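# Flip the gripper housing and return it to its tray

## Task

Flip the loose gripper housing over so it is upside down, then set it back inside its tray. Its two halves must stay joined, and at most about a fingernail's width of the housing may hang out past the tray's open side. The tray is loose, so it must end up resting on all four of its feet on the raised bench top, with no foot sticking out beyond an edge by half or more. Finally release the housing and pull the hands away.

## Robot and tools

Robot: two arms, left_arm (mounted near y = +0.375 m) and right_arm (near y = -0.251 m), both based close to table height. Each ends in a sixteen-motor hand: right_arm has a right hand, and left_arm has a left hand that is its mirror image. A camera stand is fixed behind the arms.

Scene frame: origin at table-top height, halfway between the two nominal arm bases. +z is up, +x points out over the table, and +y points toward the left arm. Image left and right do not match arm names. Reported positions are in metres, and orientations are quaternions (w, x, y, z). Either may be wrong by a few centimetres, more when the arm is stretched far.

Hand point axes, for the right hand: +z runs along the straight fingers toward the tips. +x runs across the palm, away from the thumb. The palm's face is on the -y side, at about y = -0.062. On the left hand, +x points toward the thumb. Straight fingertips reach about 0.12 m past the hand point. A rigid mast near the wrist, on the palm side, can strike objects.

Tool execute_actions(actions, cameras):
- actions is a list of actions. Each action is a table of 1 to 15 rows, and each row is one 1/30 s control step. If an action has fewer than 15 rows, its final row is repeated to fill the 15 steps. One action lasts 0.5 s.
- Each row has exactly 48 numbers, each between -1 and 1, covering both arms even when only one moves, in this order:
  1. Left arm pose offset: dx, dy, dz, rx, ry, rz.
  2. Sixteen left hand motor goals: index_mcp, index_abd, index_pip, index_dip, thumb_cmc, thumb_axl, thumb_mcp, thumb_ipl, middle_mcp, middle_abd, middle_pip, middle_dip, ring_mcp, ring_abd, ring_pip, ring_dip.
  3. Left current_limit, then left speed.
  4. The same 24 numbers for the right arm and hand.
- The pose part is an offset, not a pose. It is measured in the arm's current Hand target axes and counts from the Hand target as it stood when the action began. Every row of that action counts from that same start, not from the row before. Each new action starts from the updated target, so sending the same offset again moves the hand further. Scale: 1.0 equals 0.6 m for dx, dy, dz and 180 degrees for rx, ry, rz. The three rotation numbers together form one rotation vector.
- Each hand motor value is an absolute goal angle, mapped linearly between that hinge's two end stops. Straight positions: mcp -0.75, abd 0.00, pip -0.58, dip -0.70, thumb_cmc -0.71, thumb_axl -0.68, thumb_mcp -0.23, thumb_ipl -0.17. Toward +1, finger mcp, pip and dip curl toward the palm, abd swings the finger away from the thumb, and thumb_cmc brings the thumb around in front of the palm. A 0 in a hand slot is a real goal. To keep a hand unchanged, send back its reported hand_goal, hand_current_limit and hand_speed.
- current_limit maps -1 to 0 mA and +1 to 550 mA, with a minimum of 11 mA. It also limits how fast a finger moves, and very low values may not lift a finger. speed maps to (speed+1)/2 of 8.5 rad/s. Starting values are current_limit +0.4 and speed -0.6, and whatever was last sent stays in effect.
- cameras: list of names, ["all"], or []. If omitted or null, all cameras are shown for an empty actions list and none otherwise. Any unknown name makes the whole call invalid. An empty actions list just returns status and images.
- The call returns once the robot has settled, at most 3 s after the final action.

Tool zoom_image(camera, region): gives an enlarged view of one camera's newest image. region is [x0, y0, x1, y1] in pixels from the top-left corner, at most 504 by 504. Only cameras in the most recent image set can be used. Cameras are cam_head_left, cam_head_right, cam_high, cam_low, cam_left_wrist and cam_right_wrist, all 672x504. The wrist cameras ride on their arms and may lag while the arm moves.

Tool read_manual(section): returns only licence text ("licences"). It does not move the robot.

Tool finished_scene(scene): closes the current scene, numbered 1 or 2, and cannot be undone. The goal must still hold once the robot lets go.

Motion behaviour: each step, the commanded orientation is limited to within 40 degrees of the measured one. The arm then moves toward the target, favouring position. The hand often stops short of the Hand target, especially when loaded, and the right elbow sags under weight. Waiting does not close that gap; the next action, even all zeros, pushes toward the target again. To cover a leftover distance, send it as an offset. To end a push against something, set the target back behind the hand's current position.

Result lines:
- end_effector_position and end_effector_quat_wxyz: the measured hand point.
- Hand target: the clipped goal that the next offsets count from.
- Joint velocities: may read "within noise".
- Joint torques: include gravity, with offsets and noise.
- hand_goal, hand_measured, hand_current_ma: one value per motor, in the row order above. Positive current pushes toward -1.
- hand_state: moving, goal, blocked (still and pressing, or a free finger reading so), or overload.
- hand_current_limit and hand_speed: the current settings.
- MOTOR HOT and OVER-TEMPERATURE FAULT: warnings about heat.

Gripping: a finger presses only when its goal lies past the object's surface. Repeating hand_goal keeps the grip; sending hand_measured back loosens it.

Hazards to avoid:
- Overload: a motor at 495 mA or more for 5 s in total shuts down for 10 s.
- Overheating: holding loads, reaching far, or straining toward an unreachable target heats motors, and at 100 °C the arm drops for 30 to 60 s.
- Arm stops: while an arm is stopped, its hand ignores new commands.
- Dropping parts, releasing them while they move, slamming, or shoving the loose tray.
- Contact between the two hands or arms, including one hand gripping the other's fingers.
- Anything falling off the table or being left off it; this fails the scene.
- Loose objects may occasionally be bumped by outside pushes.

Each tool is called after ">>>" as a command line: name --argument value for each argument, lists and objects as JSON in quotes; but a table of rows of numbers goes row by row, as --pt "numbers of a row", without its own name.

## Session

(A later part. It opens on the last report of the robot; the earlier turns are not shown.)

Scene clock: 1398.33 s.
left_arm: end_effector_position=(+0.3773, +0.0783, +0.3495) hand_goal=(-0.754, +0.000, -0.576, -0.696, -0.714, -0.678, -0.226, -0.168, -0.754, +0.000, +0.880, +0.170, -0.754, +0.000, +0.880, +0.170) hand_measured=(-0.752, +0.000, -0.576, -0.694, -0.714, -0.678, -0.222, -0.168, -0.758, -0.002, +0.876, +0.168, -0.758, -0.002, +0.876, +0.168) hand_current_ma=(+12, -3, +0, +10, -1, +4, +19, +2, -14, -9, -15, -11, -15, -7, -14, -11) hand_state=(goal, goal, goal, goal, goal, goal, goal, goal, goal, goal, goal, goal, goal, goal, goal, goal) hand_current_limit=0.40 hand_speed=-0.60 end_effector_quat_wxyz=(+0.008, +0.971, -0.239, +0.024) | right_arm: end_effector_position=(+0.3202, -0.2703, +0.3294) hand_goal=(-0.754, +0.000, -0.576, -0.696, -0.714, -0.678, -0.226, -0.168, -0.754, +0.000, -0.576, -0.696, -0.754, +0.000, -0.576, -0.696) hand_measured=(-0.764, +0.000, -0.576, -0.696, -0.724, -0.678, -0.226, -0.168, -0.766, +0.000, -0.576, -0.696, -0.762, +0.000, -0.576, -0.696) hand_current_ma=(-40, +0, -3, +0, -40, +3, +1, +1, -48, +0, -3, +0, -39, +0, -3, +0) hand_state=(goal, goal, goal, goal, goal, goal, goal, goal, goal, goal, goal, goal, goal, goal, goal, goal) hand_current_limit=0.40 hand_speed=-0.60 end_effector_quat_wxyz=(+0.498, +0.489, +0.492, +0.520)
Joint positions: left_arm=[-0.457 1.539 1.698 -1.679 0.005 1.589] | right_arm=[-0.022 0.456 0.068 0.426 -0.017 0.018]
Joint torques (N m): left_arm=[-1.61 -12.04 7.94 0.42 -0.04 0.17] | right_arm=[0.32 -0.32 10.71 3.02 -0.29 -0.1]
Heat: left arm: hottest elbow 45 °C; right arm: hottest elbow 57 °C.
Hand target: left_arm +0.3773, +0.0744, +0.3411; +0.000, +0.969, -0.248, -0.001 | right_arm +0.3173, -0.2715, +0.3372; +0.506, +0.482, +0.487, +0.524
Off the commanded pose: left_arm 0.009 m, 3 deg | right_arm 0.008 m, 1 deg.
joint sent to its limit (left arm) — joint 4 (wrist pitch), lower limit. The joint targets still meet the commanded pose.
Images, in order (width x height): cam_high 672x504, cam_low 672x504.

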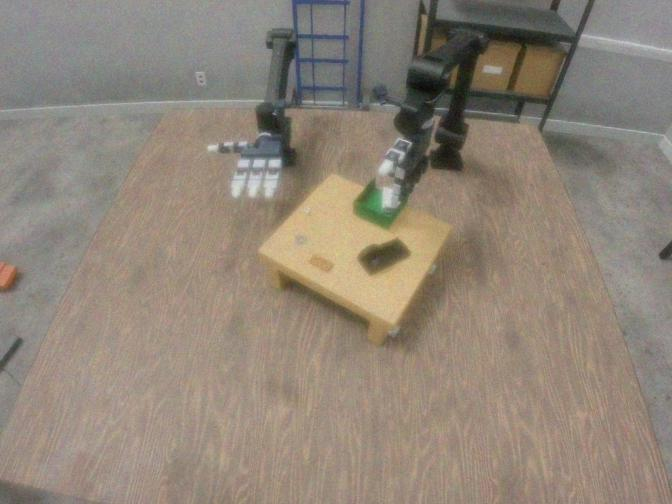

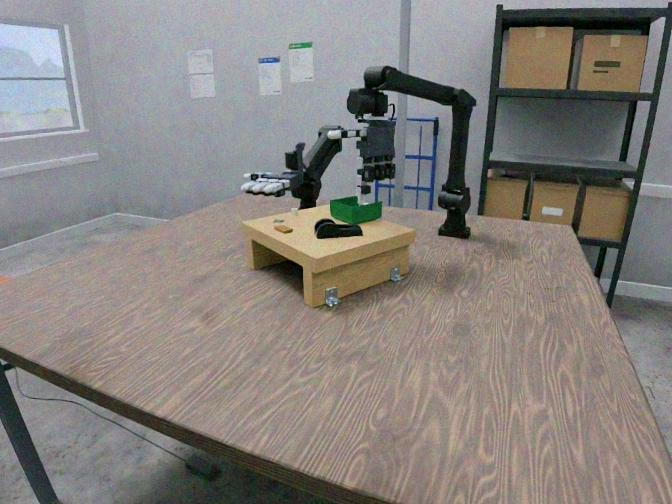

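>>> execute_actions --actions '[[[0.02,0,0,0,0,0,-0.754,0,-0.576,-0.696,-0.714,-0.678,-0.226,-0.168,-0.754,0,0.88,0.17,-0.754,0,0.88,0.17,0.4,-0.6,0,0,0,0,0,0,-0.754,0,-0.576,-0.696,-0.714,-0.678,-0.226,-0.168,-0.754,0,-0.576,-0.696,-0.754,0,-0.576,-0.696,0.4,-0.6]],[[0,0,0.033,0,0,0,-0.754,0,-0.576,-0.696,-0.714,-0.678,-0.226,-0.168,-0.754,0,0.88,0.17,-0.754,0,0.88,0.17,0.4,-0.6,0,0,0,0,0,0,-0.754,0,-0.576,-0.696,-0.714,-0.678,-0.226,-0.168,-0.754,0,-0.576,-0.696,-0.754,0,-0.576,-0.696,0.4,-0.6]],[[0,0,0.033,0,0,0,-0.754,0,-0.576,-0.696,-0.714,-0.678,-0.226,-0.168,-0.754,0,0.88,0.17,-0.754,0,0.88,0.17,0.4,-0.6,0,0,0,0,0,0,-0.754,0,-0.576,-0.696,-0.714,-0.678,-0.226,-0.168,-0.754,0,-0.576,-0.696,-0.754,0,-0.576,-0.696,0.4,-0.6]],[[0,0.0167,0,0,0,0,-0.754,0,-0.576,-0.696,-0.714,-0.678,-0.226,-0.168,-0.754,0,0.88,0.17,-0.754,0,0.88,0.17,0.4,-0.6,0,0,0,0,0,0,-0.754,0,-0.576,-0.696,-0.714,-0.678,-0.226,-0.168,-0.754,0,-0.576,-0.696,-0.754,0,-0.576,-0.696,0.4,-0.6]]]' --cameras '["cam_high", "cam_low"]'

>>> zoom_image --camera "cam_high" --region '[330, 150, 430, 240]'

>>> zoom_image --camera "cam_low" --region '[310, 150, 400, 240]'

Scene clock: 1415.30 s.
left_arm: end_effector_position=(+0.3788, +0.0657, +0.3129) hand_goal=(-0.754, +0.000, -0.576, -0.696, -0.714, -0.678, -0.226, -0.168, -0.754, +0.000, +0.880, +0.170, -0.754, +0.000, +0.880, +0.170) hand_measured=(-0.754, -0.002, -0.576, -0.694, -0.714, -0.678, -0.222, -0.168, -0.758, -0.002, +0.876, +0.168, -0.758, -0.002, +0.876, +0.168) hand_current_ma=(-1, -5, -2, +9, -2, +4, +19, +2, -14, -9, -15, -11, -15, -7, -14, -11) hand_state=(goal, goal, goal, goal, goal, goal, goal, goal, goal, goal, goal, goal, goal, goal, goal, goal) hand_current_limit=0.40 hand_speed=-0.60 end_effector_quat_wxyz=(-0.001, +0.969, -0.246, +0.003) | right_arm: end_effector_position=(+0.3202, -0.2703, +0.3294) hand_goal=(-0.754, +0.000, -0.576, -0.696, -0.714, -0.678, -0.226, -0.168, -0.754, +0.000, -0.576, -0.696, -0.754, +0.000, -0.576, -0.696) hand_measured=(-0.764, +0.000, -0.576, -0.696, -0.724, -0.678, -0.226, -0.168, -0.766, +0.000, -0.576, -0.696, -0.762, +0.000, -0.576, -0.696) hand_current_ma=(-40, +0, -3, +0, -40, +3, +1, +1, -48, +0, -3, +0, -39, +0, -3, +0) hand_state=(goal, goal, goal, goal, goal, goal, goal, goal, goal, goal, goal, goal, goal, goal, goal, goal) hand_current_limit=0.40 hand_speed=-0.60 end_effector_quat_wxyz=(+0.498, +0.489, +0.492, +0.520)
Joint positions: left_arm=[-0.482 1.581 1.654 -1.639 -0.003 1.578] | right_arm=[-0.022 0.456 0.068 0.426 -0.017 0.018]
Joint torques (N m): left_arm=[-1.32 -12.98 7.72 1.21 -0.01 -0.03] | right_arm=[0.15 -0.38 10.95 3 -0.28 -0.08]
Heat: left arm: hottest elbow 42 °C; right arm: hottest elbow 57 °C.
Hand target: left_arm +0.3830, +0.0598, +0.3015; +0.000, +0.969, -0.248, +0.000 | right_arm +0.3173, -0.2715, +0.3372; +0.506, +0.482, +0.487, +0.524
Off the commanded pose: left_arm 0.013 m, 0 deg | right_arm 0.008 m, 1 deg.
Images, in order (width x height): cam_high 672x504, cam_low 672x504.

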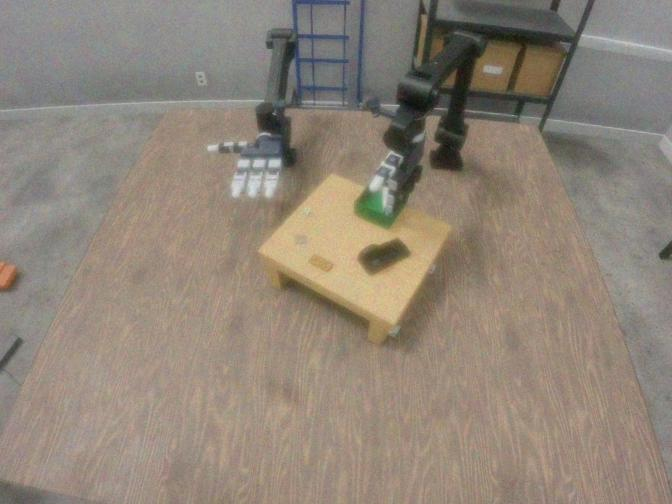

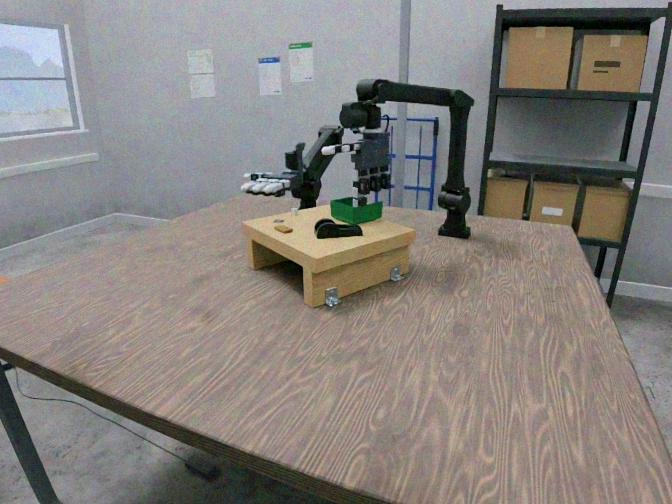

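Scaled by 5.040 from the camera's 672x504 image, which has a finer 960x720 frame.

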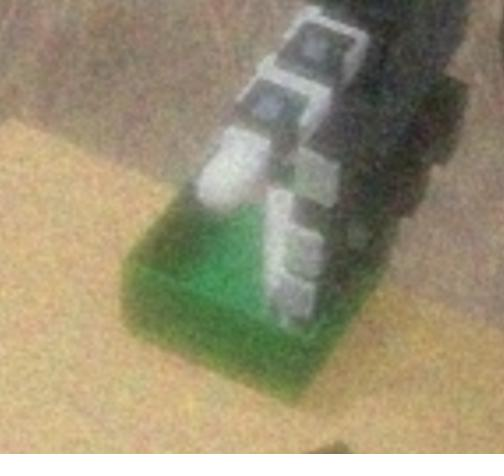

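Scaled by 5.600 from the camera's 672x504 image, which has a finer 960x720 frame.

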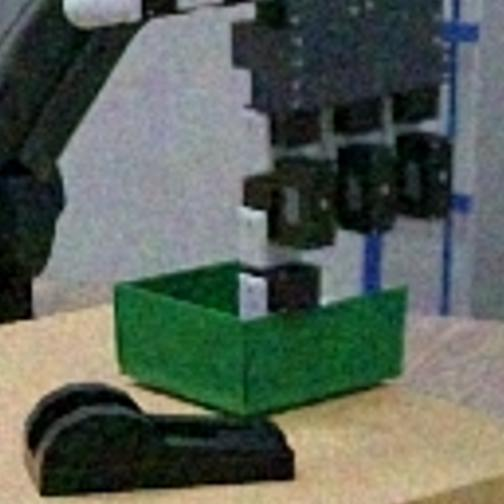

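>>> execute_actions --actions '[[[0,0.0167,0,0,0,0,-0.754,0,-0.576,-0.696,-0.714,-0.678,-0.226,-0.168,-0.754,0,0.88,0.17,-0.754,0,0.88,0.17,0.4,-0.6,0,0,0,0,0,0,-0.754,0,-0.576,-0.696,-0.714,-0.678,-0.226,-0.168,-0.754,0,-0.576,-0.696,-0.754,0,-0.576,-0.696,0.4,-0.6]],[[0,0.0167,0,0,0,0,-0.754,0,-0.576,-0.696,-0.714,-0.678,-0.226,-0.168,-0.754,0,0.88,0.17,-0.754,0,0.88,0.17,0.4,-0.6,0,0,0,0,0,0,-0.754,0,-0.576,-0.696,-0.714,-0.678,-0.226,-0.168,-0.754,0,-0.576,-0.696,-0.754,0,-0.576,-0.696,0.4,-0.6]]]' --cameras '["cam_high"]'

>>> zoom_image --camera "cam_high" --region '[330, 150, 430, 240]'

Scene clock: 1437.27 s.
left_arm: end_effector_position=(+0.3684, +0.0487, +0.3129) hand_goal=(-0.754, +0.000, -0.576, -0.696, -0.714, -0.678, -0.226, -0.168, -0.754, +0.000, +0.880, +0.170, -0.754, +0.000, +0.880, +0.170) hand_measured=(-0.754, -0.002, -0.576, -0.694, -0.714, -0.678, -0.222, -0.168, -0.758, -0.002, +0.876, +0.168, -0.758, -0.002, +0.876, +0.168) hand_current_ma=(-1, -5, -2, +8, -2, +4, +19, +2, -14, -9, -15, -11, -14, -7, -14, -11) hand_state=(goal, goal, goal, goal, goal, goal, goal, goal, goal, goal, goal, goal, goal, goal, goal, goal) hand_current_limit=0.40 hand_speed=-0.60 end_effector_quat_wxyz=(-0.001, +0.968, -0.250, +0.003) | right_arm: end_effector_position=(+0.3202, -0.2703, +0.3294) hand_goal=(-0.754, +0.000, -0.576, -0.696, -0.714, -0.678, -0.226, -0.168, -0.754, +0.000, -0.576, -0.696, -0.754, +0.000, -0.576, -0.696) hand_measured=(-0.764, +0.000, -0.576, -0.696, -0.724, -0.678, -0.226, -0.168, -0.766, +0.000, -0.576, -0.696, -0.762, +0.000, -0.576, -0.696) hand_current_ma=(-40, +0, -3, +0, -40, +3, +1, +1, -48, +0, -3, +0, -39, +0, -3, +0) hand_state=(goal, goal, goal, goal, goal, goal, goal, goal, goal, goal, goal, goal, goal, goal, goal, goal) hand_current_limit=0.40 hand_speed=-0.60 end_effector_quat_wxyz=(+0.498, +0.489, +0.492, +0.520)
Joint positions: left_arm=[-0.523 1.581 1.654 -1.639 -0.003 1.546] | right_arm=[-0.022 0.456 0.068 0.426 -0.017 0.018]
Joint torques (N m): left_arm=[-0.85 -13.1 7.69 1.24 0 -0.1] | right_arm=[0.79 0.09 10.85 3.02 -0.2 -0.06]
Heat: left arm: hottest elbow 40 °C; right arm: hottest elbow 58 °C.
Hand target: left_arm +0.3734, +0.0422, +0.3015; +0.000, +0.969, -0.248, +0.000 | right_arm +0.3173, -0.2715, +0.3372; +0.506, +0.482, +0.487, +0.524
Off the commanded pose: left_arm 0.014 m, 1 deg | right_arm 0.008 m, 1 deg.
Images, in order (width x height): cam_high 672x504.

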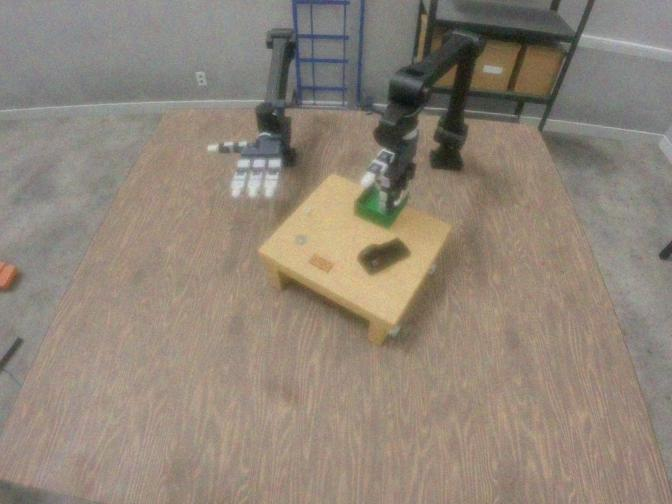

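Scaled by 5.040 from the camera's 672x504 image, which has a finer 960x720 frame.

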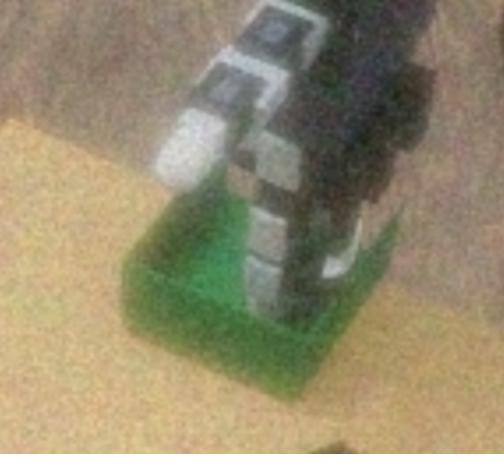

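>>> execute_actions --actions '[[[0.0,0.0,-0.07,0,0,0,-0.754,0,-0.576,-0.696,-0.714,-0.678,-0.226,-0.168,-0.754,0,0.88,0.17,-0.754,0,0.88,0.17,0.4,-0.6,0,0,0,0,0,0,-0.754,0,-0.576,-0.696,-0.714,-0.678,-0.226,-0.168,-0.754,0,-0.576,-0.696,-0.754,0,-0.576,-0.696,0.4,-0.6]],[[0.0,0.0,-0.06,0,0,0,-0.754,0,-0.576,-0.696,-0.714,-0.678,-0.226,-0.168,-0.754,0,0.88,0.17,-0.754,0,0.88,0.17,0.4,-0.6,0,0,0,0,0,0,-0.754,0,-0.576,-0.696,-0.714,-0.678,-0.226,-0.168,-0.754,0,-0.576,-0.696,-0.754,0,-0.576,-0.696,0.4,-0.6]],[[0.15,0.0,0,0,0,0,-0.754,0,-0.576,-0.696,-0.714,-0.678,-0.226,-0.168,-0.754,0,0.88,0.17,-0.754,0,0.88,0.17,0.4,-0.6,0,0,0,0,0,0,-0.754,0,-0.576,-0.696,-0.714,-0.678,-0.226,-0.168,-0.754,0,-0.576,-0.696,-0.754,0,-0.576,-0.696,0.4,-0.6]]]' --cameras '["cam_high", "cam_head_left"]'

>>> zoom_image --camera "cam_high" --region '[330, 150, 430, 240]'

>>> zoom_image --camera "cam_head_left" --region '[220, 230, 330, 320]'

Scene clock: 1466.87 s.
left_arm: end_effector_position=(+0.4418, +0.0042, +0.3657) hand_goal=(-0.754, +0.000, -0.576, -0.696, -0.714, -0.678, -0.226, -0.168, -0.754, +0.000, +0.880, +0.170, -0.754, +0.000, +0.880, +0.170) hand_measured=(-0.754, +0.000, -0.576, -0.694, -0.714, -0.678, -0.222, -0.168, -0.758, -0.002, +0.876, +0.168, -0.758, -0.002, +0.876, +0.168) hand_current_ma=(+0, -3, -2, +8, +1, +4, +20, +2, -14, -9, -15, -11, -15, -7, -14, -11) hand_state=(goal, goal, goal, goal, goal, goal, goal, goal, goal, goal, goal, goal, goal, goal, goal, goal) hand_current_limit=0.40 hand_speed=-0.60 end_effector_quat_wxyz=(+0.027, +0.966, -0.251, +0.063) | right_arm: end_effector_position=(+0.3202, -0.2703, +0.3294) hand_goal=(-0.754, +0.000, -0.576, -0.696, -0.714, -0.678, -0.226, -0.168, -0.754, +0.000, -0.576, -0.696, -0.754, +0.000, -0.576, -0.696) hand_measured=(-0.764, +0.000, -0.576, -0.696, -0.724, -0.678, -0.226, -0.168, -0.766, +0.000, -0.576, -0.696, -0.762, +0.000, -0.576, -0.696) hand_current_ma=(-40, +0, -3, +0, -40, +3, +1, +1, -48, +0, -3, +0, -39, +0, -3, +0) hand_state=(goal, goal, goal, goal, goal, goal, goal, goal, goal, goal, goal, goal, goal, goal, goal, goal) hand_current_limit=0.40 hand_speed=-0.60 end_effector_quat_wxyz=(+0.498, +0.489, +0.492, +0.520)
Joint positions: left_arm=[-0.519 1.755 1.999 -1.679 0.019 1.552] | right_arm=[-0.022 0.456 0.068 0.426 -0.017 0.018]
Joint torques (N m): left_arm=[-0.73 -16.73 11.52 0.57 0.26 -0.13] | right_arm=[0.79 0.15 10.97 2.96 -0.31 -0.05]
Heat: left arm: hottest elbow 39 °C; right arm: hottest elbow 58 °C.
Hand target: left_arm +0.4523, -0.0010, +0.3796; +0.000, +0.969, -0.248, +0.000 | right_arm +0.3173, -0.2715, +0.3372; +0.506, +0.482, +0.487, +0.524
Off the commanded pose: left_arm 0.018 m, 8 deg | right_arm 0.008 m, 1 deg.
joint sent to its limit (left arm) — joint 4 (wrist pitch), lower limit. The joint targets are off in position and orientation.
Images, in order (width x height): cam_head_left 672x504, cam_high 672x504.

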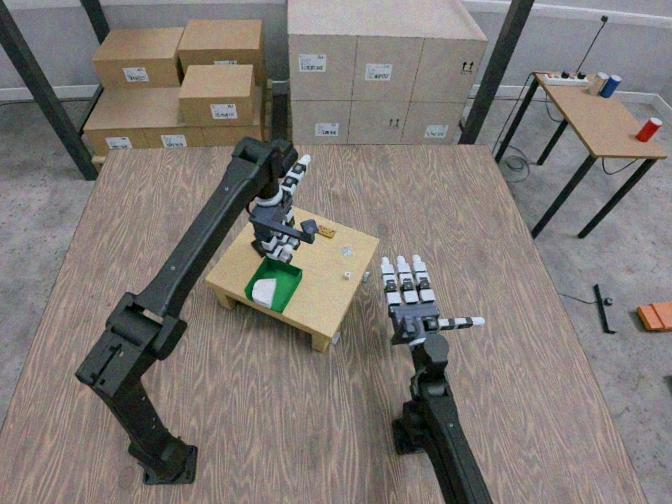

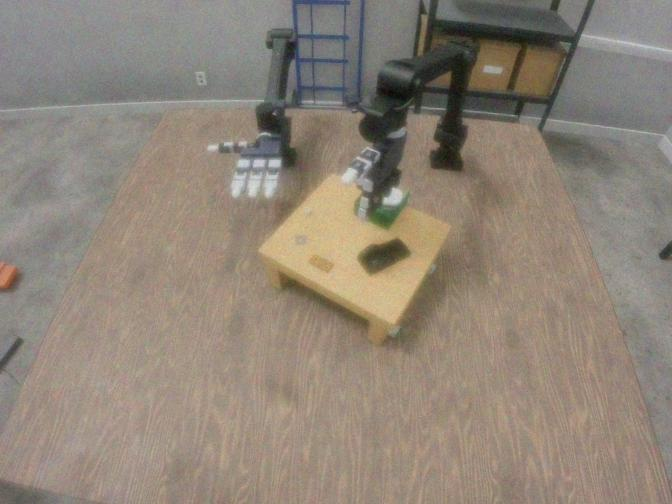

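Scaled by 5.040 from the camera's 672x504 image, which has a finer 960x720 frame.

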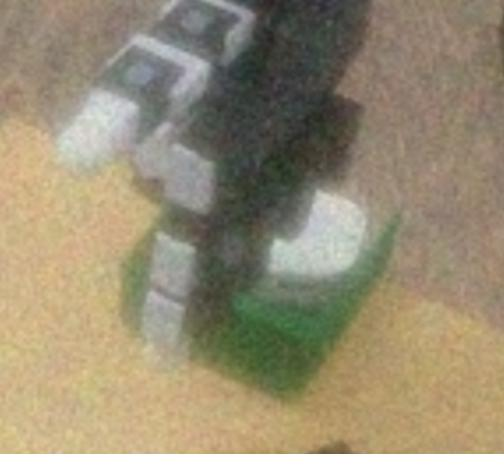

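Scaled by 4.582 from the camera's 672x504 image, which has a finer 960x720 frame.

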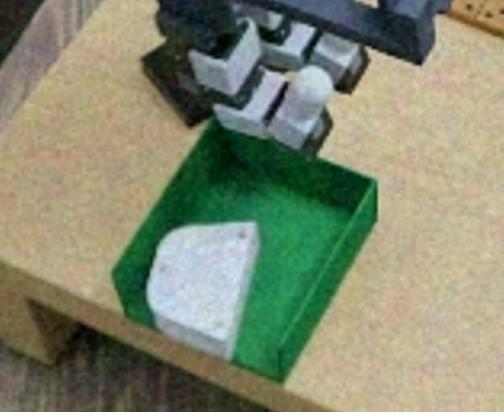

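>>> execute_actions --actions '[[[0,0,-0.05,0,0,0,-0.754,0,-0.576,-0.696,-0.714,-0.678,-0.226,-0.168,-0.754,0,0.88,0.17,-0.754,0,0.88,0.17,0.4,-0.6,0,0,0,0,0,0,-0.754,0,-0.576,-0.696,-0.714,-0.678,-0.226,-0.168,-0.754,0,-0.576,-0.696,-0.754,0,-0.576,-0.696,0.4,-0.6]],[[-0.071,-0.0143,0,0,0,0,-0.754,0,-0.576,-0.696,-0.714,-0.678,-0.226,-0.168,-0.754,0,0.88,0.17,-0.754,0,0.88,0.17,0.4,-0.6,0,0,0,0,0,0,-0.754,0,-0.576,-0.696,-0.714,-0.678,-0.226,-0.168,-0.754,0,-0.576,-0.696,-0.754,0,-0.576,-0.696,0.4,-0.6]],[[-0.071,-0.0143,0,0,0,0,-0.754,0,-0.576,-0.696,-0.714,-0.678,-0.226,-0.168,-0.754,0,0.88,0.17,-0.754,0,0.88,0.17,0.4,-0.6,0,0,0,0,0,0,-0.754,0,-0.576,-0.696,-0.714,-0.678,-0.226,-0.168,-0.754,0,-0.576,-0.696,-0.754,0,-0.576,-0.696,0.4,-0.6]],[[0,0,0.06,0,0,0,-0.754,0,-0.576,-0.696,-0.714,-0.678,-0.226,-0.168,-0.754,0,0.88,0.17,-0.754,0,0.88,0.17,0.4,-0.6,0,0,0,0,0,0,-0.754,0,-0.576,-0.696,-0.714,-0.678,-0.226,-0.168,-0.754,0,-0.576,-0.696,-0.754,0,-0.576,-0.696,0.4,-0.6]],[[0,0,0.06,0,0,0,-0.754,0,-0.576,-0.696,-0.714,-0.678,-0.226,-0.168,-0.754,0,0.88,0.17,-0.754,0,0.88,0.17,0.4,-0.6,0,0,0,0,0,0,-0.754,0,-0.576,-0.696,-0.714,-0.678,-0.226,-0.168,-0.754,0,-0.576,-0.696,-0.754,0,-0.576,-0.696,0.4,-0.6]]]' --cameras '["cam_high", "cam_low"]'

>>> zoom_image --camera "cam_high" --region '[330, 150, 430, 240]'

Scene clock: 1535.83 s.
left_arm: end_effector_position=(+0.3852, +0.0578, +0.3454) hand_goal=(-0.754, +0.000, -0.576, -0.696, -0.714, -0.678, -0.226, -0.168, -0.754, +0.000, +0.880, +0.170, -0.754, +0.000, +0.880, +0.170) hand_measured=(-0.754, +0.000, -0.576, -0.694, -0.714, -0.678, -0.222, -0.168, -0.758, -0.002, +0.876, +0.168, -0.758, -0.002, +0.876, +0.168) hand_current_ma=(+0, -3, -2, +8, +1, +4, +20, +2, -14, -9, -15, -11, -15, -7, -14, -11) hand_state=(goal, goal, goal, goal, goal, goal, goal, goal, goal, goal, goal, goal, goal, goal, goal, goal) hand_current_limit=0.40 hand_speed=-0.60 end_effector_quat_wxyz=(+0.008, +0.970, -0.240, +0.022) | right_arm: end_effector_position=(+0.3202, -0.2703, +0.3294) hand_goal=(-0.754, +0.000, -0.576, -0.696, -0.714, -0.678, -0.226, -0.168, -0.754, +0.000, -0.576, -0.696, -0.754, +0.000, -0.576, -0.696) hand_measured=(-0.764, +0.000, -0.576, -0.696, -0.724, -0.678, -0.226, -0.168, -0.766, +0.000, -0.576, -0.696, -0.762, +0.000, -0.576, -0.696) hand_current_ma=(-40, +0, -3, +0, -40, +3, +1, +1, -48, +0, -3, +0, -39, +0, -3, +0) hand_state=(goal, goal, goal, goal, goal, goal, goal, goal, goal, goal, goal, goal, goal, goal, goal, goal) hand_current_limit=0.40 hand_speed=-0.60 end_effector_quat_wxyz=(+0.498, +0.489, +0.492, +0.520)
Joint positions: left_arm=[-0.488 1.585 1.741 -1.679 0.005 1.561] | right_arm=[-0.022 0.456 0.068 0.426 -0.017 0.018]
Joint torques (N m): left_arm=[-0.97 -13.74 8.05 0.42 -0.06 0.15] | right_arm=[-0.03 -0.09 10.86 3.06 -0.25 -0.07]
Heat: left arm: hottest elbow 47 °C; right arm: hottest elbow 58 °C.
Hand target: left_arm +0.3858, +0.0549, +0.3377; +0.000, +0.969, -0.248, +0.000 | right_arm +0.3173, -0.2715, +0.3372; +0.506, +0.482, +0.487, +0.524
Off the commanded pose: left_arm 0.008 m, 3 deg | right_arm 0.008 m, 1 deg.
joint sent to its limit (left arm) — joint 4 (wrist pitch), lower limit. The joint targets still meet the commanded pose.
Images, in order (width x height): cam_high 672x504, cam_low 672x504.

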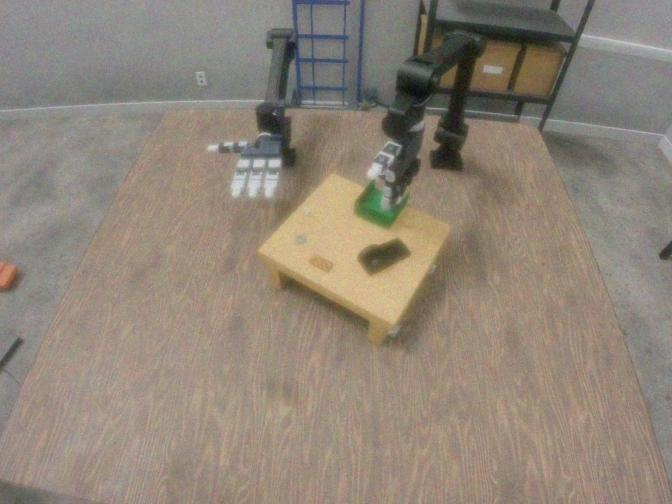

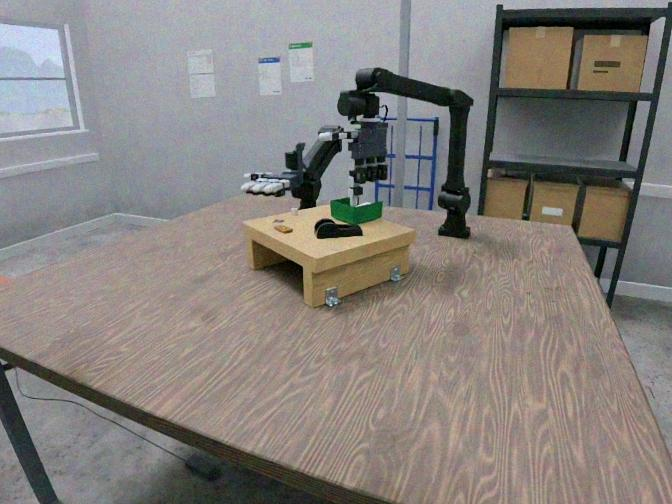

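Scaled by 5.040 from the camera's 672x504 image, which has a finer 960x720 frame.

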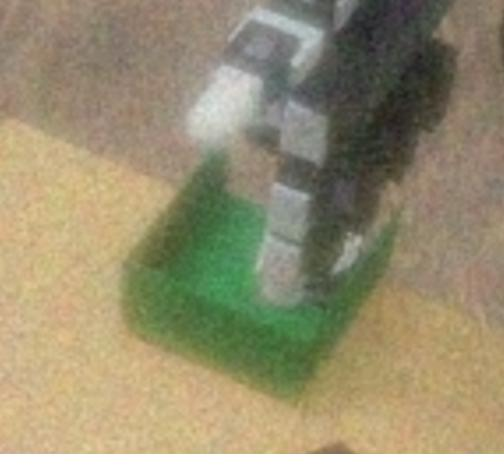

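>>> execute_actions --actions '[[[0,0,0.03,0,0,0,-0.754,0,-0.576,-0.696,-0.714,-0.678,-0.226,-0.168,-0.754,0,0.88,0.17,-0.754,0,0.88,0.17,0.4,-0.6,0,0,0,0,0,0,-0.754,0,-0.576,-0.696,-0.714,-0.678,-0.226,-0.168,-0.754,0,-0.576,-0.696,-0.754,0,-0.576,-0.696,0.4,-0.6]],[[0,0,0.03,0,0,0,-0.754,0,-0.576,-0.696,-0.714,-0.678,-0.226,-0.168,-0.754,0,0.88,0.17,-0.754,0,0.88,0.17,0.4,-0.6,0,0,0,0,0,0,-0.754,0,-0.576,-0.696,-0.714,-0.678,-0.226,-0.168,-0.754,0,-0.576,-0.696,-0.754,0,-0.576,-0.696,0.4,-0.6]],[[-0.0167,0,0,0,0,0,-0.754,0,-0.576,-0.696,-0.714,-0.678,-0.226,-0.168,-0.754,0,0.88,0.17,-0.754,0,0.88,0.17,0.4,-0.6,0,0,0,0,0,0,-0.754,0,-0.576,-0.696,-0.714,-0.678,-0.226,-0.168,-0.754,0,-0.576,-0.696,-0.754,0,-0.576,-0.696,0.4,-0.6]],[[-0.0167,0,0,0,0,0,-0.754,0,-0.576,-0.696,-0.714,-0.678,-0.226,-0.168,-0.754,0,0.88,0.17,-0.754,0,0.88,0.17,0.4,-0.6,0,0,0,0,0,0,-0.754,0,-0.576,-0.696,-0.714,-0.678,-0.226,-0.168,-0.754,0,-0.576,-0.696,-0.754,0,-0.576,-0.696,0.4,-0.6]]]' --cameras '["cam_high", "cam_head_left"]'

>>> zoom_image --camera "cam_high" --region '[330, 150, 430, 240]'

>>> zoom_image --camera "cam_head_left" --region '[220, 230, 330, 320]'

Scene clock: 1552.20 s.
left_arm: end_effector_position=(+0.3768, +0.0649, +0.3064) hand_goal=(-0.754, +0.000, -0.576, -0.696, -0.714, -0.678, -0.226, -0.168, -0.754, +0.000, +0.880, +0.170, -0.754, +0.000, +0.880, +0.170) hand_measured=(-0.774, -0.018, -0.596, -0.696, -0.714, -0.678, -0.222, -0.168, -0.758, -0.002, +0.876, +0.168, -0.758, -0.002, +0.876, +0.168) hand_current_ma=(-97, -70, -89, +2, +0, +4, +21, +2, -14, -9, -15, -11, -15, -7, -14, -11) hand_state=(goal, goal, goal, goal, goal, goal, goal, goal, goal, goal, goal, goal, goal, goal, goal, goal) hand_current_limit=0.40 hand_speed=-0.60 end_effector_quat_wxyz=(-0.001, +0.972, -0.235, +0.008) | right_arm: end_effector_position=(+0.3202, -0.2703, +0.3294) hand_goal=(-0.754, +0.000, -0.576, -0.696, -0.714, -0.678, -0.226, -0.168, -0.754, +0.000, -0.576, -0.696, -0.754, +0.000, -0.576, -0.696) hand_measured=(-0.764, +0.000, -0.576, -0.696, -0.724, -0.678, -0.226, -0.168, -0.766, +0.000, -0.576, -0.696, -0.762, +0.000, -0.576, -0.696) hand_current_ma=(-40, +0, -3, +0, -40, +3, +1, +1, -48, +0, -3, +0, -39, +0, -3, +0) hand_state=(goal, goal, goal, goal, goal, goal, goal, goal, goal, goal, goal, goal, goal, goal, goal, goal) hand_current_limit=0.40 hand_speed=-0.60 end_effector_quat_wxyz=(+0.498, +0.489, +0.492, +0.520)
Joint positions: left_arm=[-0.487 1.565 1.619 -1.61 -0.006 1.55] | right_arm=[-0.022 0.456 0.068 0.426 -0.017 0.018]
Joint torques (N m): left_arm=[-1.55 -14.39 6.69 0.84 0.15 0.14] | right_arm=[-0.26 0.97 10.59 2.97 -0.26 -0.07]
Heat: left arm: hottest elbow 44 °C; right arm: hottest elbow 58 °C.
Hand target: left_arm +0.3683, +0.0646, +0.3017; +0.000, +0.969, -0.248, +0.000 | right_arm +0.3173, -0.2715, +0.3372; +0.506, +0.482, +0.487, +0.524
Off the commanded pose: left_arm 0.010 m, 2 deg | right_arm 0.008 m, 1 deg.
Images, in order (width x height): cam_head_left 672x504, cam_high 672x504.

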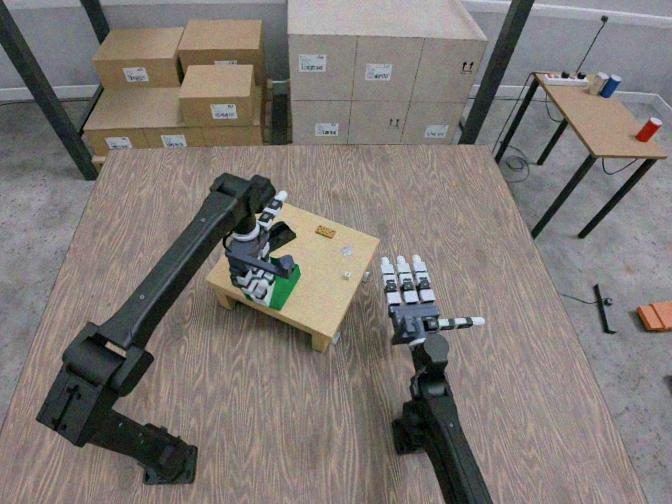

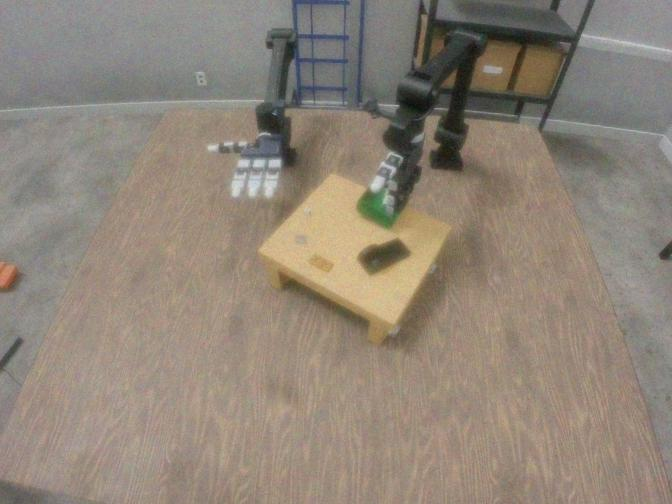

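Scaled by 5.040 from the camera's 672x504 image, which has a finer 960x720 frame.

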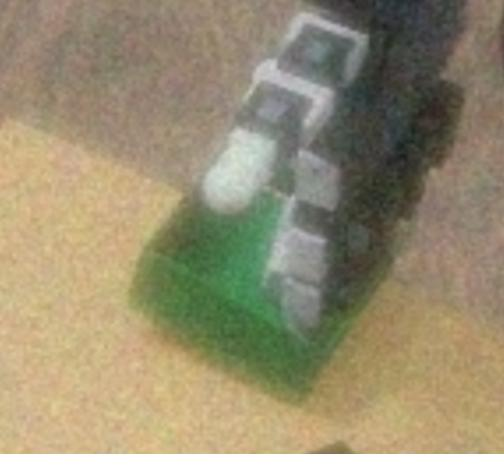

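Scaled by 4.582 from the camera's 672x504 image, which has a finer 960x720 frame.

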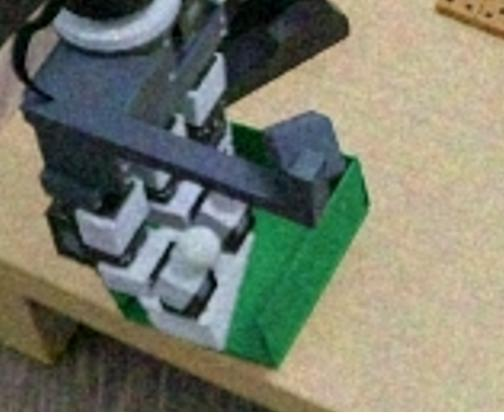

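>>> execute_actions --actions '[[[0,0,-0.025,0,0,0,-0.754,0,-0.576,-0.696,-0.714,-0.678,-0.226,-0.168,-0.754,0,0.88,0.17,-0.754,0,0.88,0.17,0.4,-0.6,0,0,0,0,0,0,-0.754,0,-0.576,-0.696,-0.714,-0.678,-0.226,-0.168,-0.754,0,-0.576,-0.696,-0.754,0,-0.576,-0.696,0.4,-0.6]]]' --cameras '["cam_low", "cam_head_left", "cam_high"]'

>>> zoom_image --camera "cam_low" --region '[310, 150, 400, 240]'

>>> zoom_image --camera "cam_head_left" --region '[220, 230, 330, 320]'

>>> zoom_image --camera "cam_high" --region '[330, 150, 430, 240]'

Scene clock: 1584.80 s.
left_arm: end_effector_position=(+0.3755, +0.0657, +0.3062) hand_goal=(-0.754, +0.000, -0.576, -0.696, -0.714, -0.678, -0.226, -0.168, -0.754, +0.000, +0.880, +0.170, -0.754, +0.000, +0.880, +0.170) hand_measured=(-0.772, -0.032, -0.596, -0.696, -0.714, -0.678, -0.222, -0.168, -0.758, -0.002, +0.876, +0.168, -0.758, -0.002, +0.876, +0.168) hand_current_ma=(-92, -135, -89, -2, +0, +4, +21, +2, -14, -9, -15, -11, -15, -7, -14, -11) hand_state=(goal, blocked, goal, goal, goal, goal, goal, goal, goal, goal, goal, goal, goal, goal, goal, goal) hand_current_limit=0.40 hand_speed=-0.60 end_effector_quat_wxyz=(-0.002, +0.972, -0.235, +0.005) | right_arm: end_effector_position=(+0.3202, -0.2703, +0.3294) hand_goal=(-0.754, +0.000, -0.576, -0.696, -0.714, -0.678, -0.226, -0.168, -0.754, +0.000, -0.576, -0.696, -0.754, +0.000, -0.576, -0.696) hand_measured=(-0.764, +0.000, -0.576, -0.696, -0.724, -0.678, -0.226, -0.168, -0.766, +0.000, -0.576, -0.696, -0.762, +0.000, -0.576, -0.696) hand_current_ma=(-40, +0, -3, +0, -40, +3, +1, +1, -48, +0, -3, +0, -39, +0, -3, +0) hand_state=(goal, goal, goal, goal, goal, goal, goal, goal, goal, goal, goal, goal, goal, goal, goal, goal) hand_current_limit=0.40 hand_speed=-0.60 end_effector_quat_wxyz=(+0.498, +0.489, +0.492, +0.520)
Joint positions: left_arm=[-0.487 1.565 1.619 -1.616 -0.006 1.55] | right_arm=[-0.022 0.456 0.068 0.426 -0.017 0.018]
Joint torques (N m): left_arm=[-0.97 -14.74 9.89 -0.53 0.17 0.14] | right_arm=[-0.21 0.21 10.95 2.97 -0.25 -0.07]
Heat: left arm: hottest elbow 41 °C; right arm: hottest elbow 58 °C.
Hand target: left_arm +0.3683, +0.0646, +0.3167; +0.000, +0.969, -0.248, +0.000 | right_arm +0.3173, -0.2715, +0.3372; +0.506, +0.482, +0.487, +0.524
Off the commanded pose: left_arm 0.013 m, 2 deg | right_arm 0.008 m, 1 deg.
Images, in order (width x height): cam_head_left 672x504, cam_high 672x504, cam_low 672x504.

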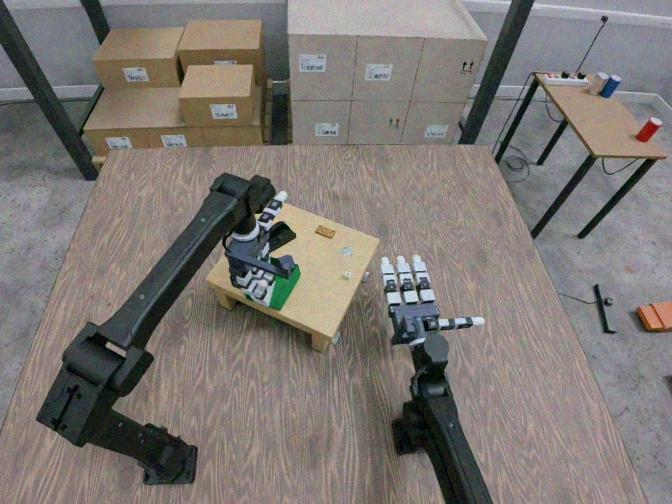

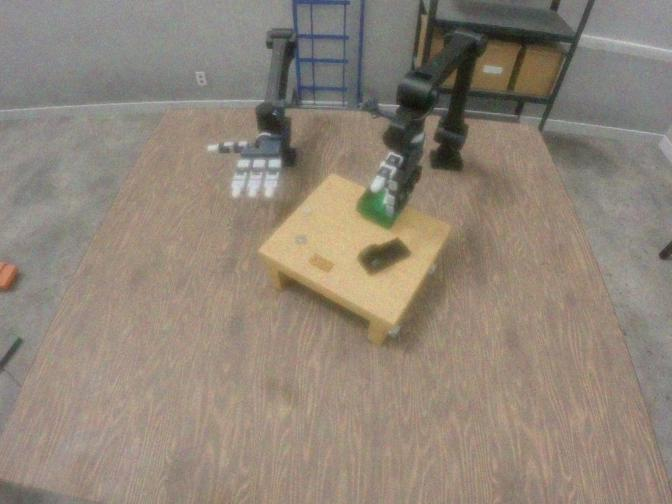

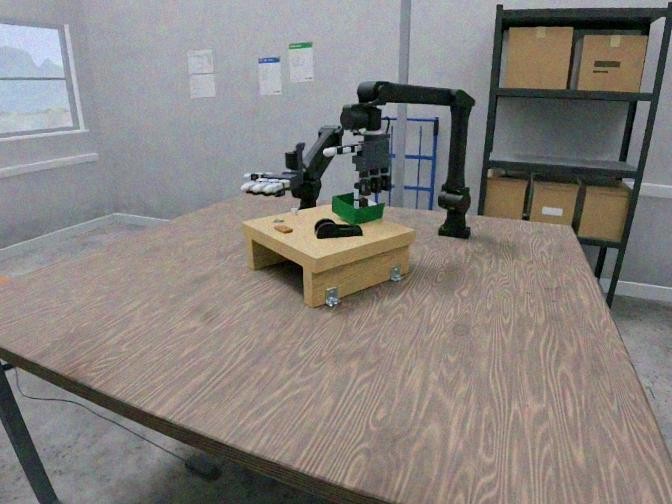

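Scaled by 5.600 from the camera's 672x504 image, which has a finer 960x720 frame.

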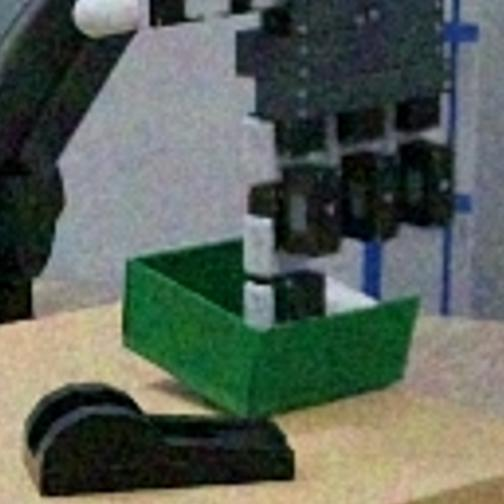

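Scaled by 4.582 from the camera's 672x504 image, which has a finer 960x720 frame.

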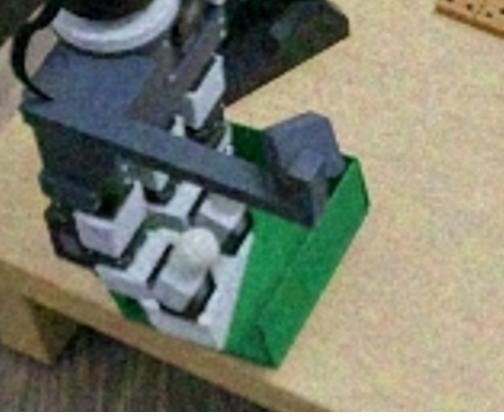

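Scaled by 5.040 from the camera's 672x504 image, which has a finer 960x720 frame.

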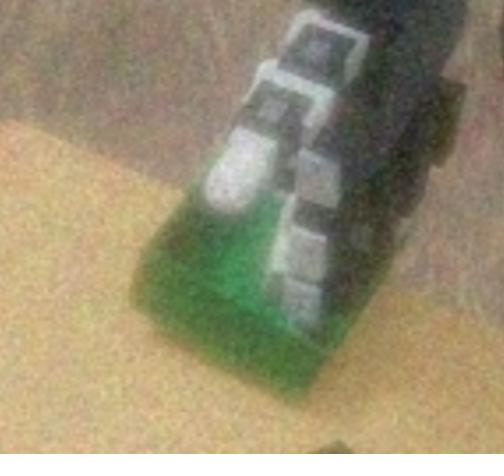

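>>> execute_actions --actions '[[[0,0,-0.025,0,0,0,-0.754,0,-0.576,-0.696,-0.714,-0.678,-0.226,-0.168,-0.754,0,0.88,0.17,-0.754,0,0.88,0.17,0.4,-0.6,0,0,0,0,0,0,-0.754,0,-0.576,-0.696,-0.714,-0.678,-0.226,-0.168,-0.754,0,-0.576,-0.696,-0.754,0,-0.576,-0.696,0.4,-0.6]]]' --cameras '["cam_low", "cam_head_left"]'

>>> zoom_image --camera "cam_low" --region '[310, 150, 400, 240]'

>>> zoom_image --camera "cam_head_left" --region '[220, 230, 330, 320]'

Scene clock: 1591.77 s.
left_arm: end_effector_position=(+0.3646, +0.0712, +0.3095) hand_goal=(-0.754, +0.000, -0.576, -0.696, -0.714, -0.678, -0.226, -0.168, -0.754, +0.000, +0.880, +0.170, -0.754, +0.000, +0.880, +0.170) hand_measured=(-0.750, -0.006, -0.576, -0.696, -0.714, -0.678, -0.222, -0.168, -0.756, -0.002, +0.876, +0.168, -0.758, -0.002, +0.876, +0.168) hand_current_ma=(+16, -24, -1, -2, +0, +4, +21, +2, -14, -9, -15, -11, -15, -7, -14, -11) hand_state=(goal, goal, goal, goal, goal, goal, goal, goal, goal, goal, goal, goal, goal, goal, goal, goal) hand_current_limit=0.40 hand_speed=-0.60 end_effector_quat_wxyz=(-0.007, +0.972, -0.236, -0.018) | right_arm: end_effector_position=(+0.3202, -0.2703, +0.3294) hand_goal=(-0.754, +0.000, -0.576, -0.696, -0.714, -0.678, -0.226, -0.168, -0.754, +0.000, -0.576, -0.696, -0.754, +0.000, -0.576, -0.696) hand_measured=(-0.764, +0.000, -0.576, -0.696, -0.724, -0.678, -0.226, -0.168, -0.766, +0.000, -0.576, -0.696, -0.762, +0.000, -0.576, -0.696) hand_current_ma=(-40, +0, -3, +0, -40, +3, +1, +1, -48, +0, -3, +0, -39, +0, -3, +0) hand_state=(goal, goal, goal, goal, goal, goal, goal, goal, goal, goal, goal, goal, goal, goal, goal, goal) hand_current_limit=0.40 hand_speed=-0.60 end_effector_quat_wxyz=(+0.498, +0.489, +0.492, +0.520)
Joint positions: left_arm=[-0.487 1.565 1.629 -1.674 -0.004 1.552] | right_arm=[-0.022 0.456 0.068 0.426 -0.017 0.018]
Joint torques (N m): left_arm=[-1.32 -14.51 11.55 0.03 0.15 0.16] | right_arm=[0.26 0.26 10.77 3.22 -0.24 -0.06]
Heat: left arm: hottest elbow 42 °C; right arm: hottest elbow 58 °C.
Hand target: left_arm +0.3683, +0.0646, +0.3317; +0.000, +0.969, -0.248, +0.000 | right_arm +0.3173, -0.2715, +0.3372; +0.506, +0.482, +0.487, +0.524
Off the commanded pose: left_arm 0.024 m, 3 deg | right_arm 0.008 m, 1 deg.
joint sent to its limit (left arm) — joint 4 (wrist pitch), lower limit. The joint targets still meet the commanded pose.
Images, in order (width x height): cam_head_left 672x504, cam_low 672x504.

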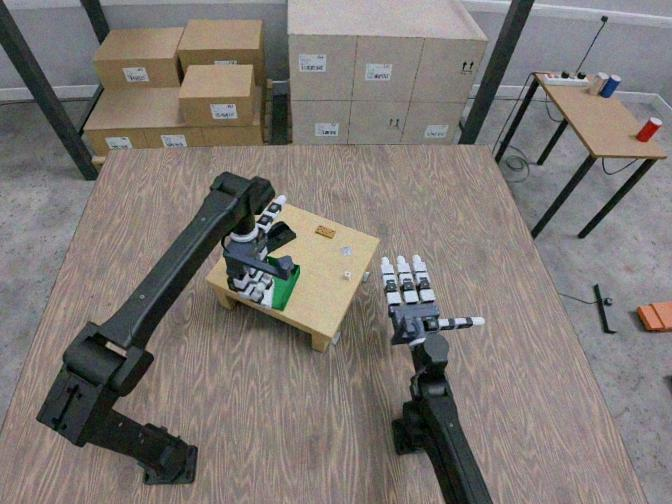

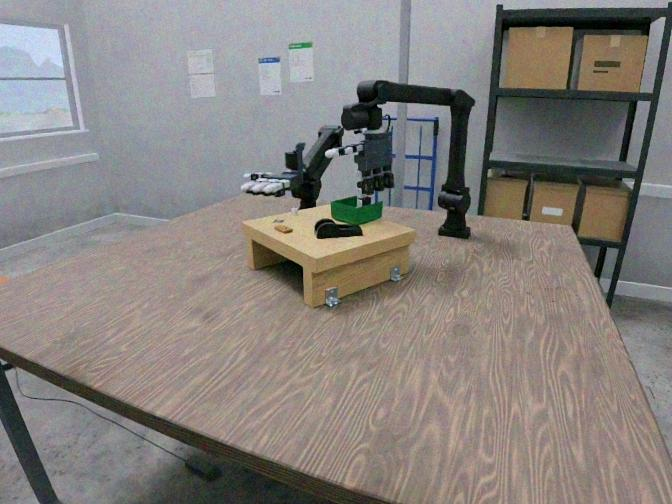

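Scaled by 5.600 from the camera's 672x504 image, which has a finer 960x720 frame.

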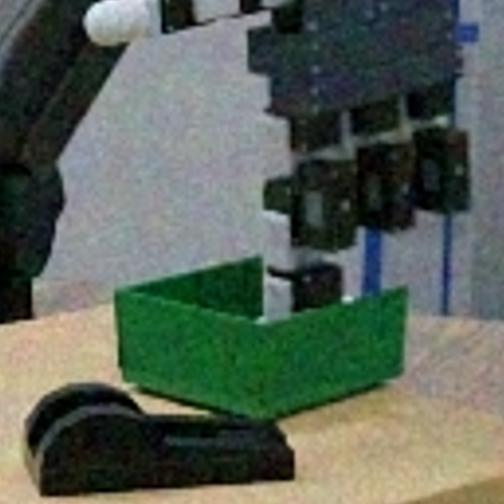

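Scaled by 4.582 from the camera's 672x504 image, which has a finer 960x720 frame.

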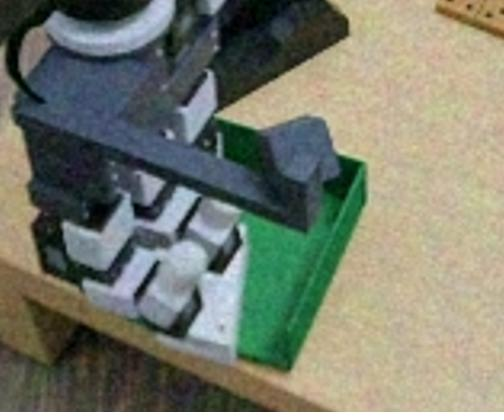

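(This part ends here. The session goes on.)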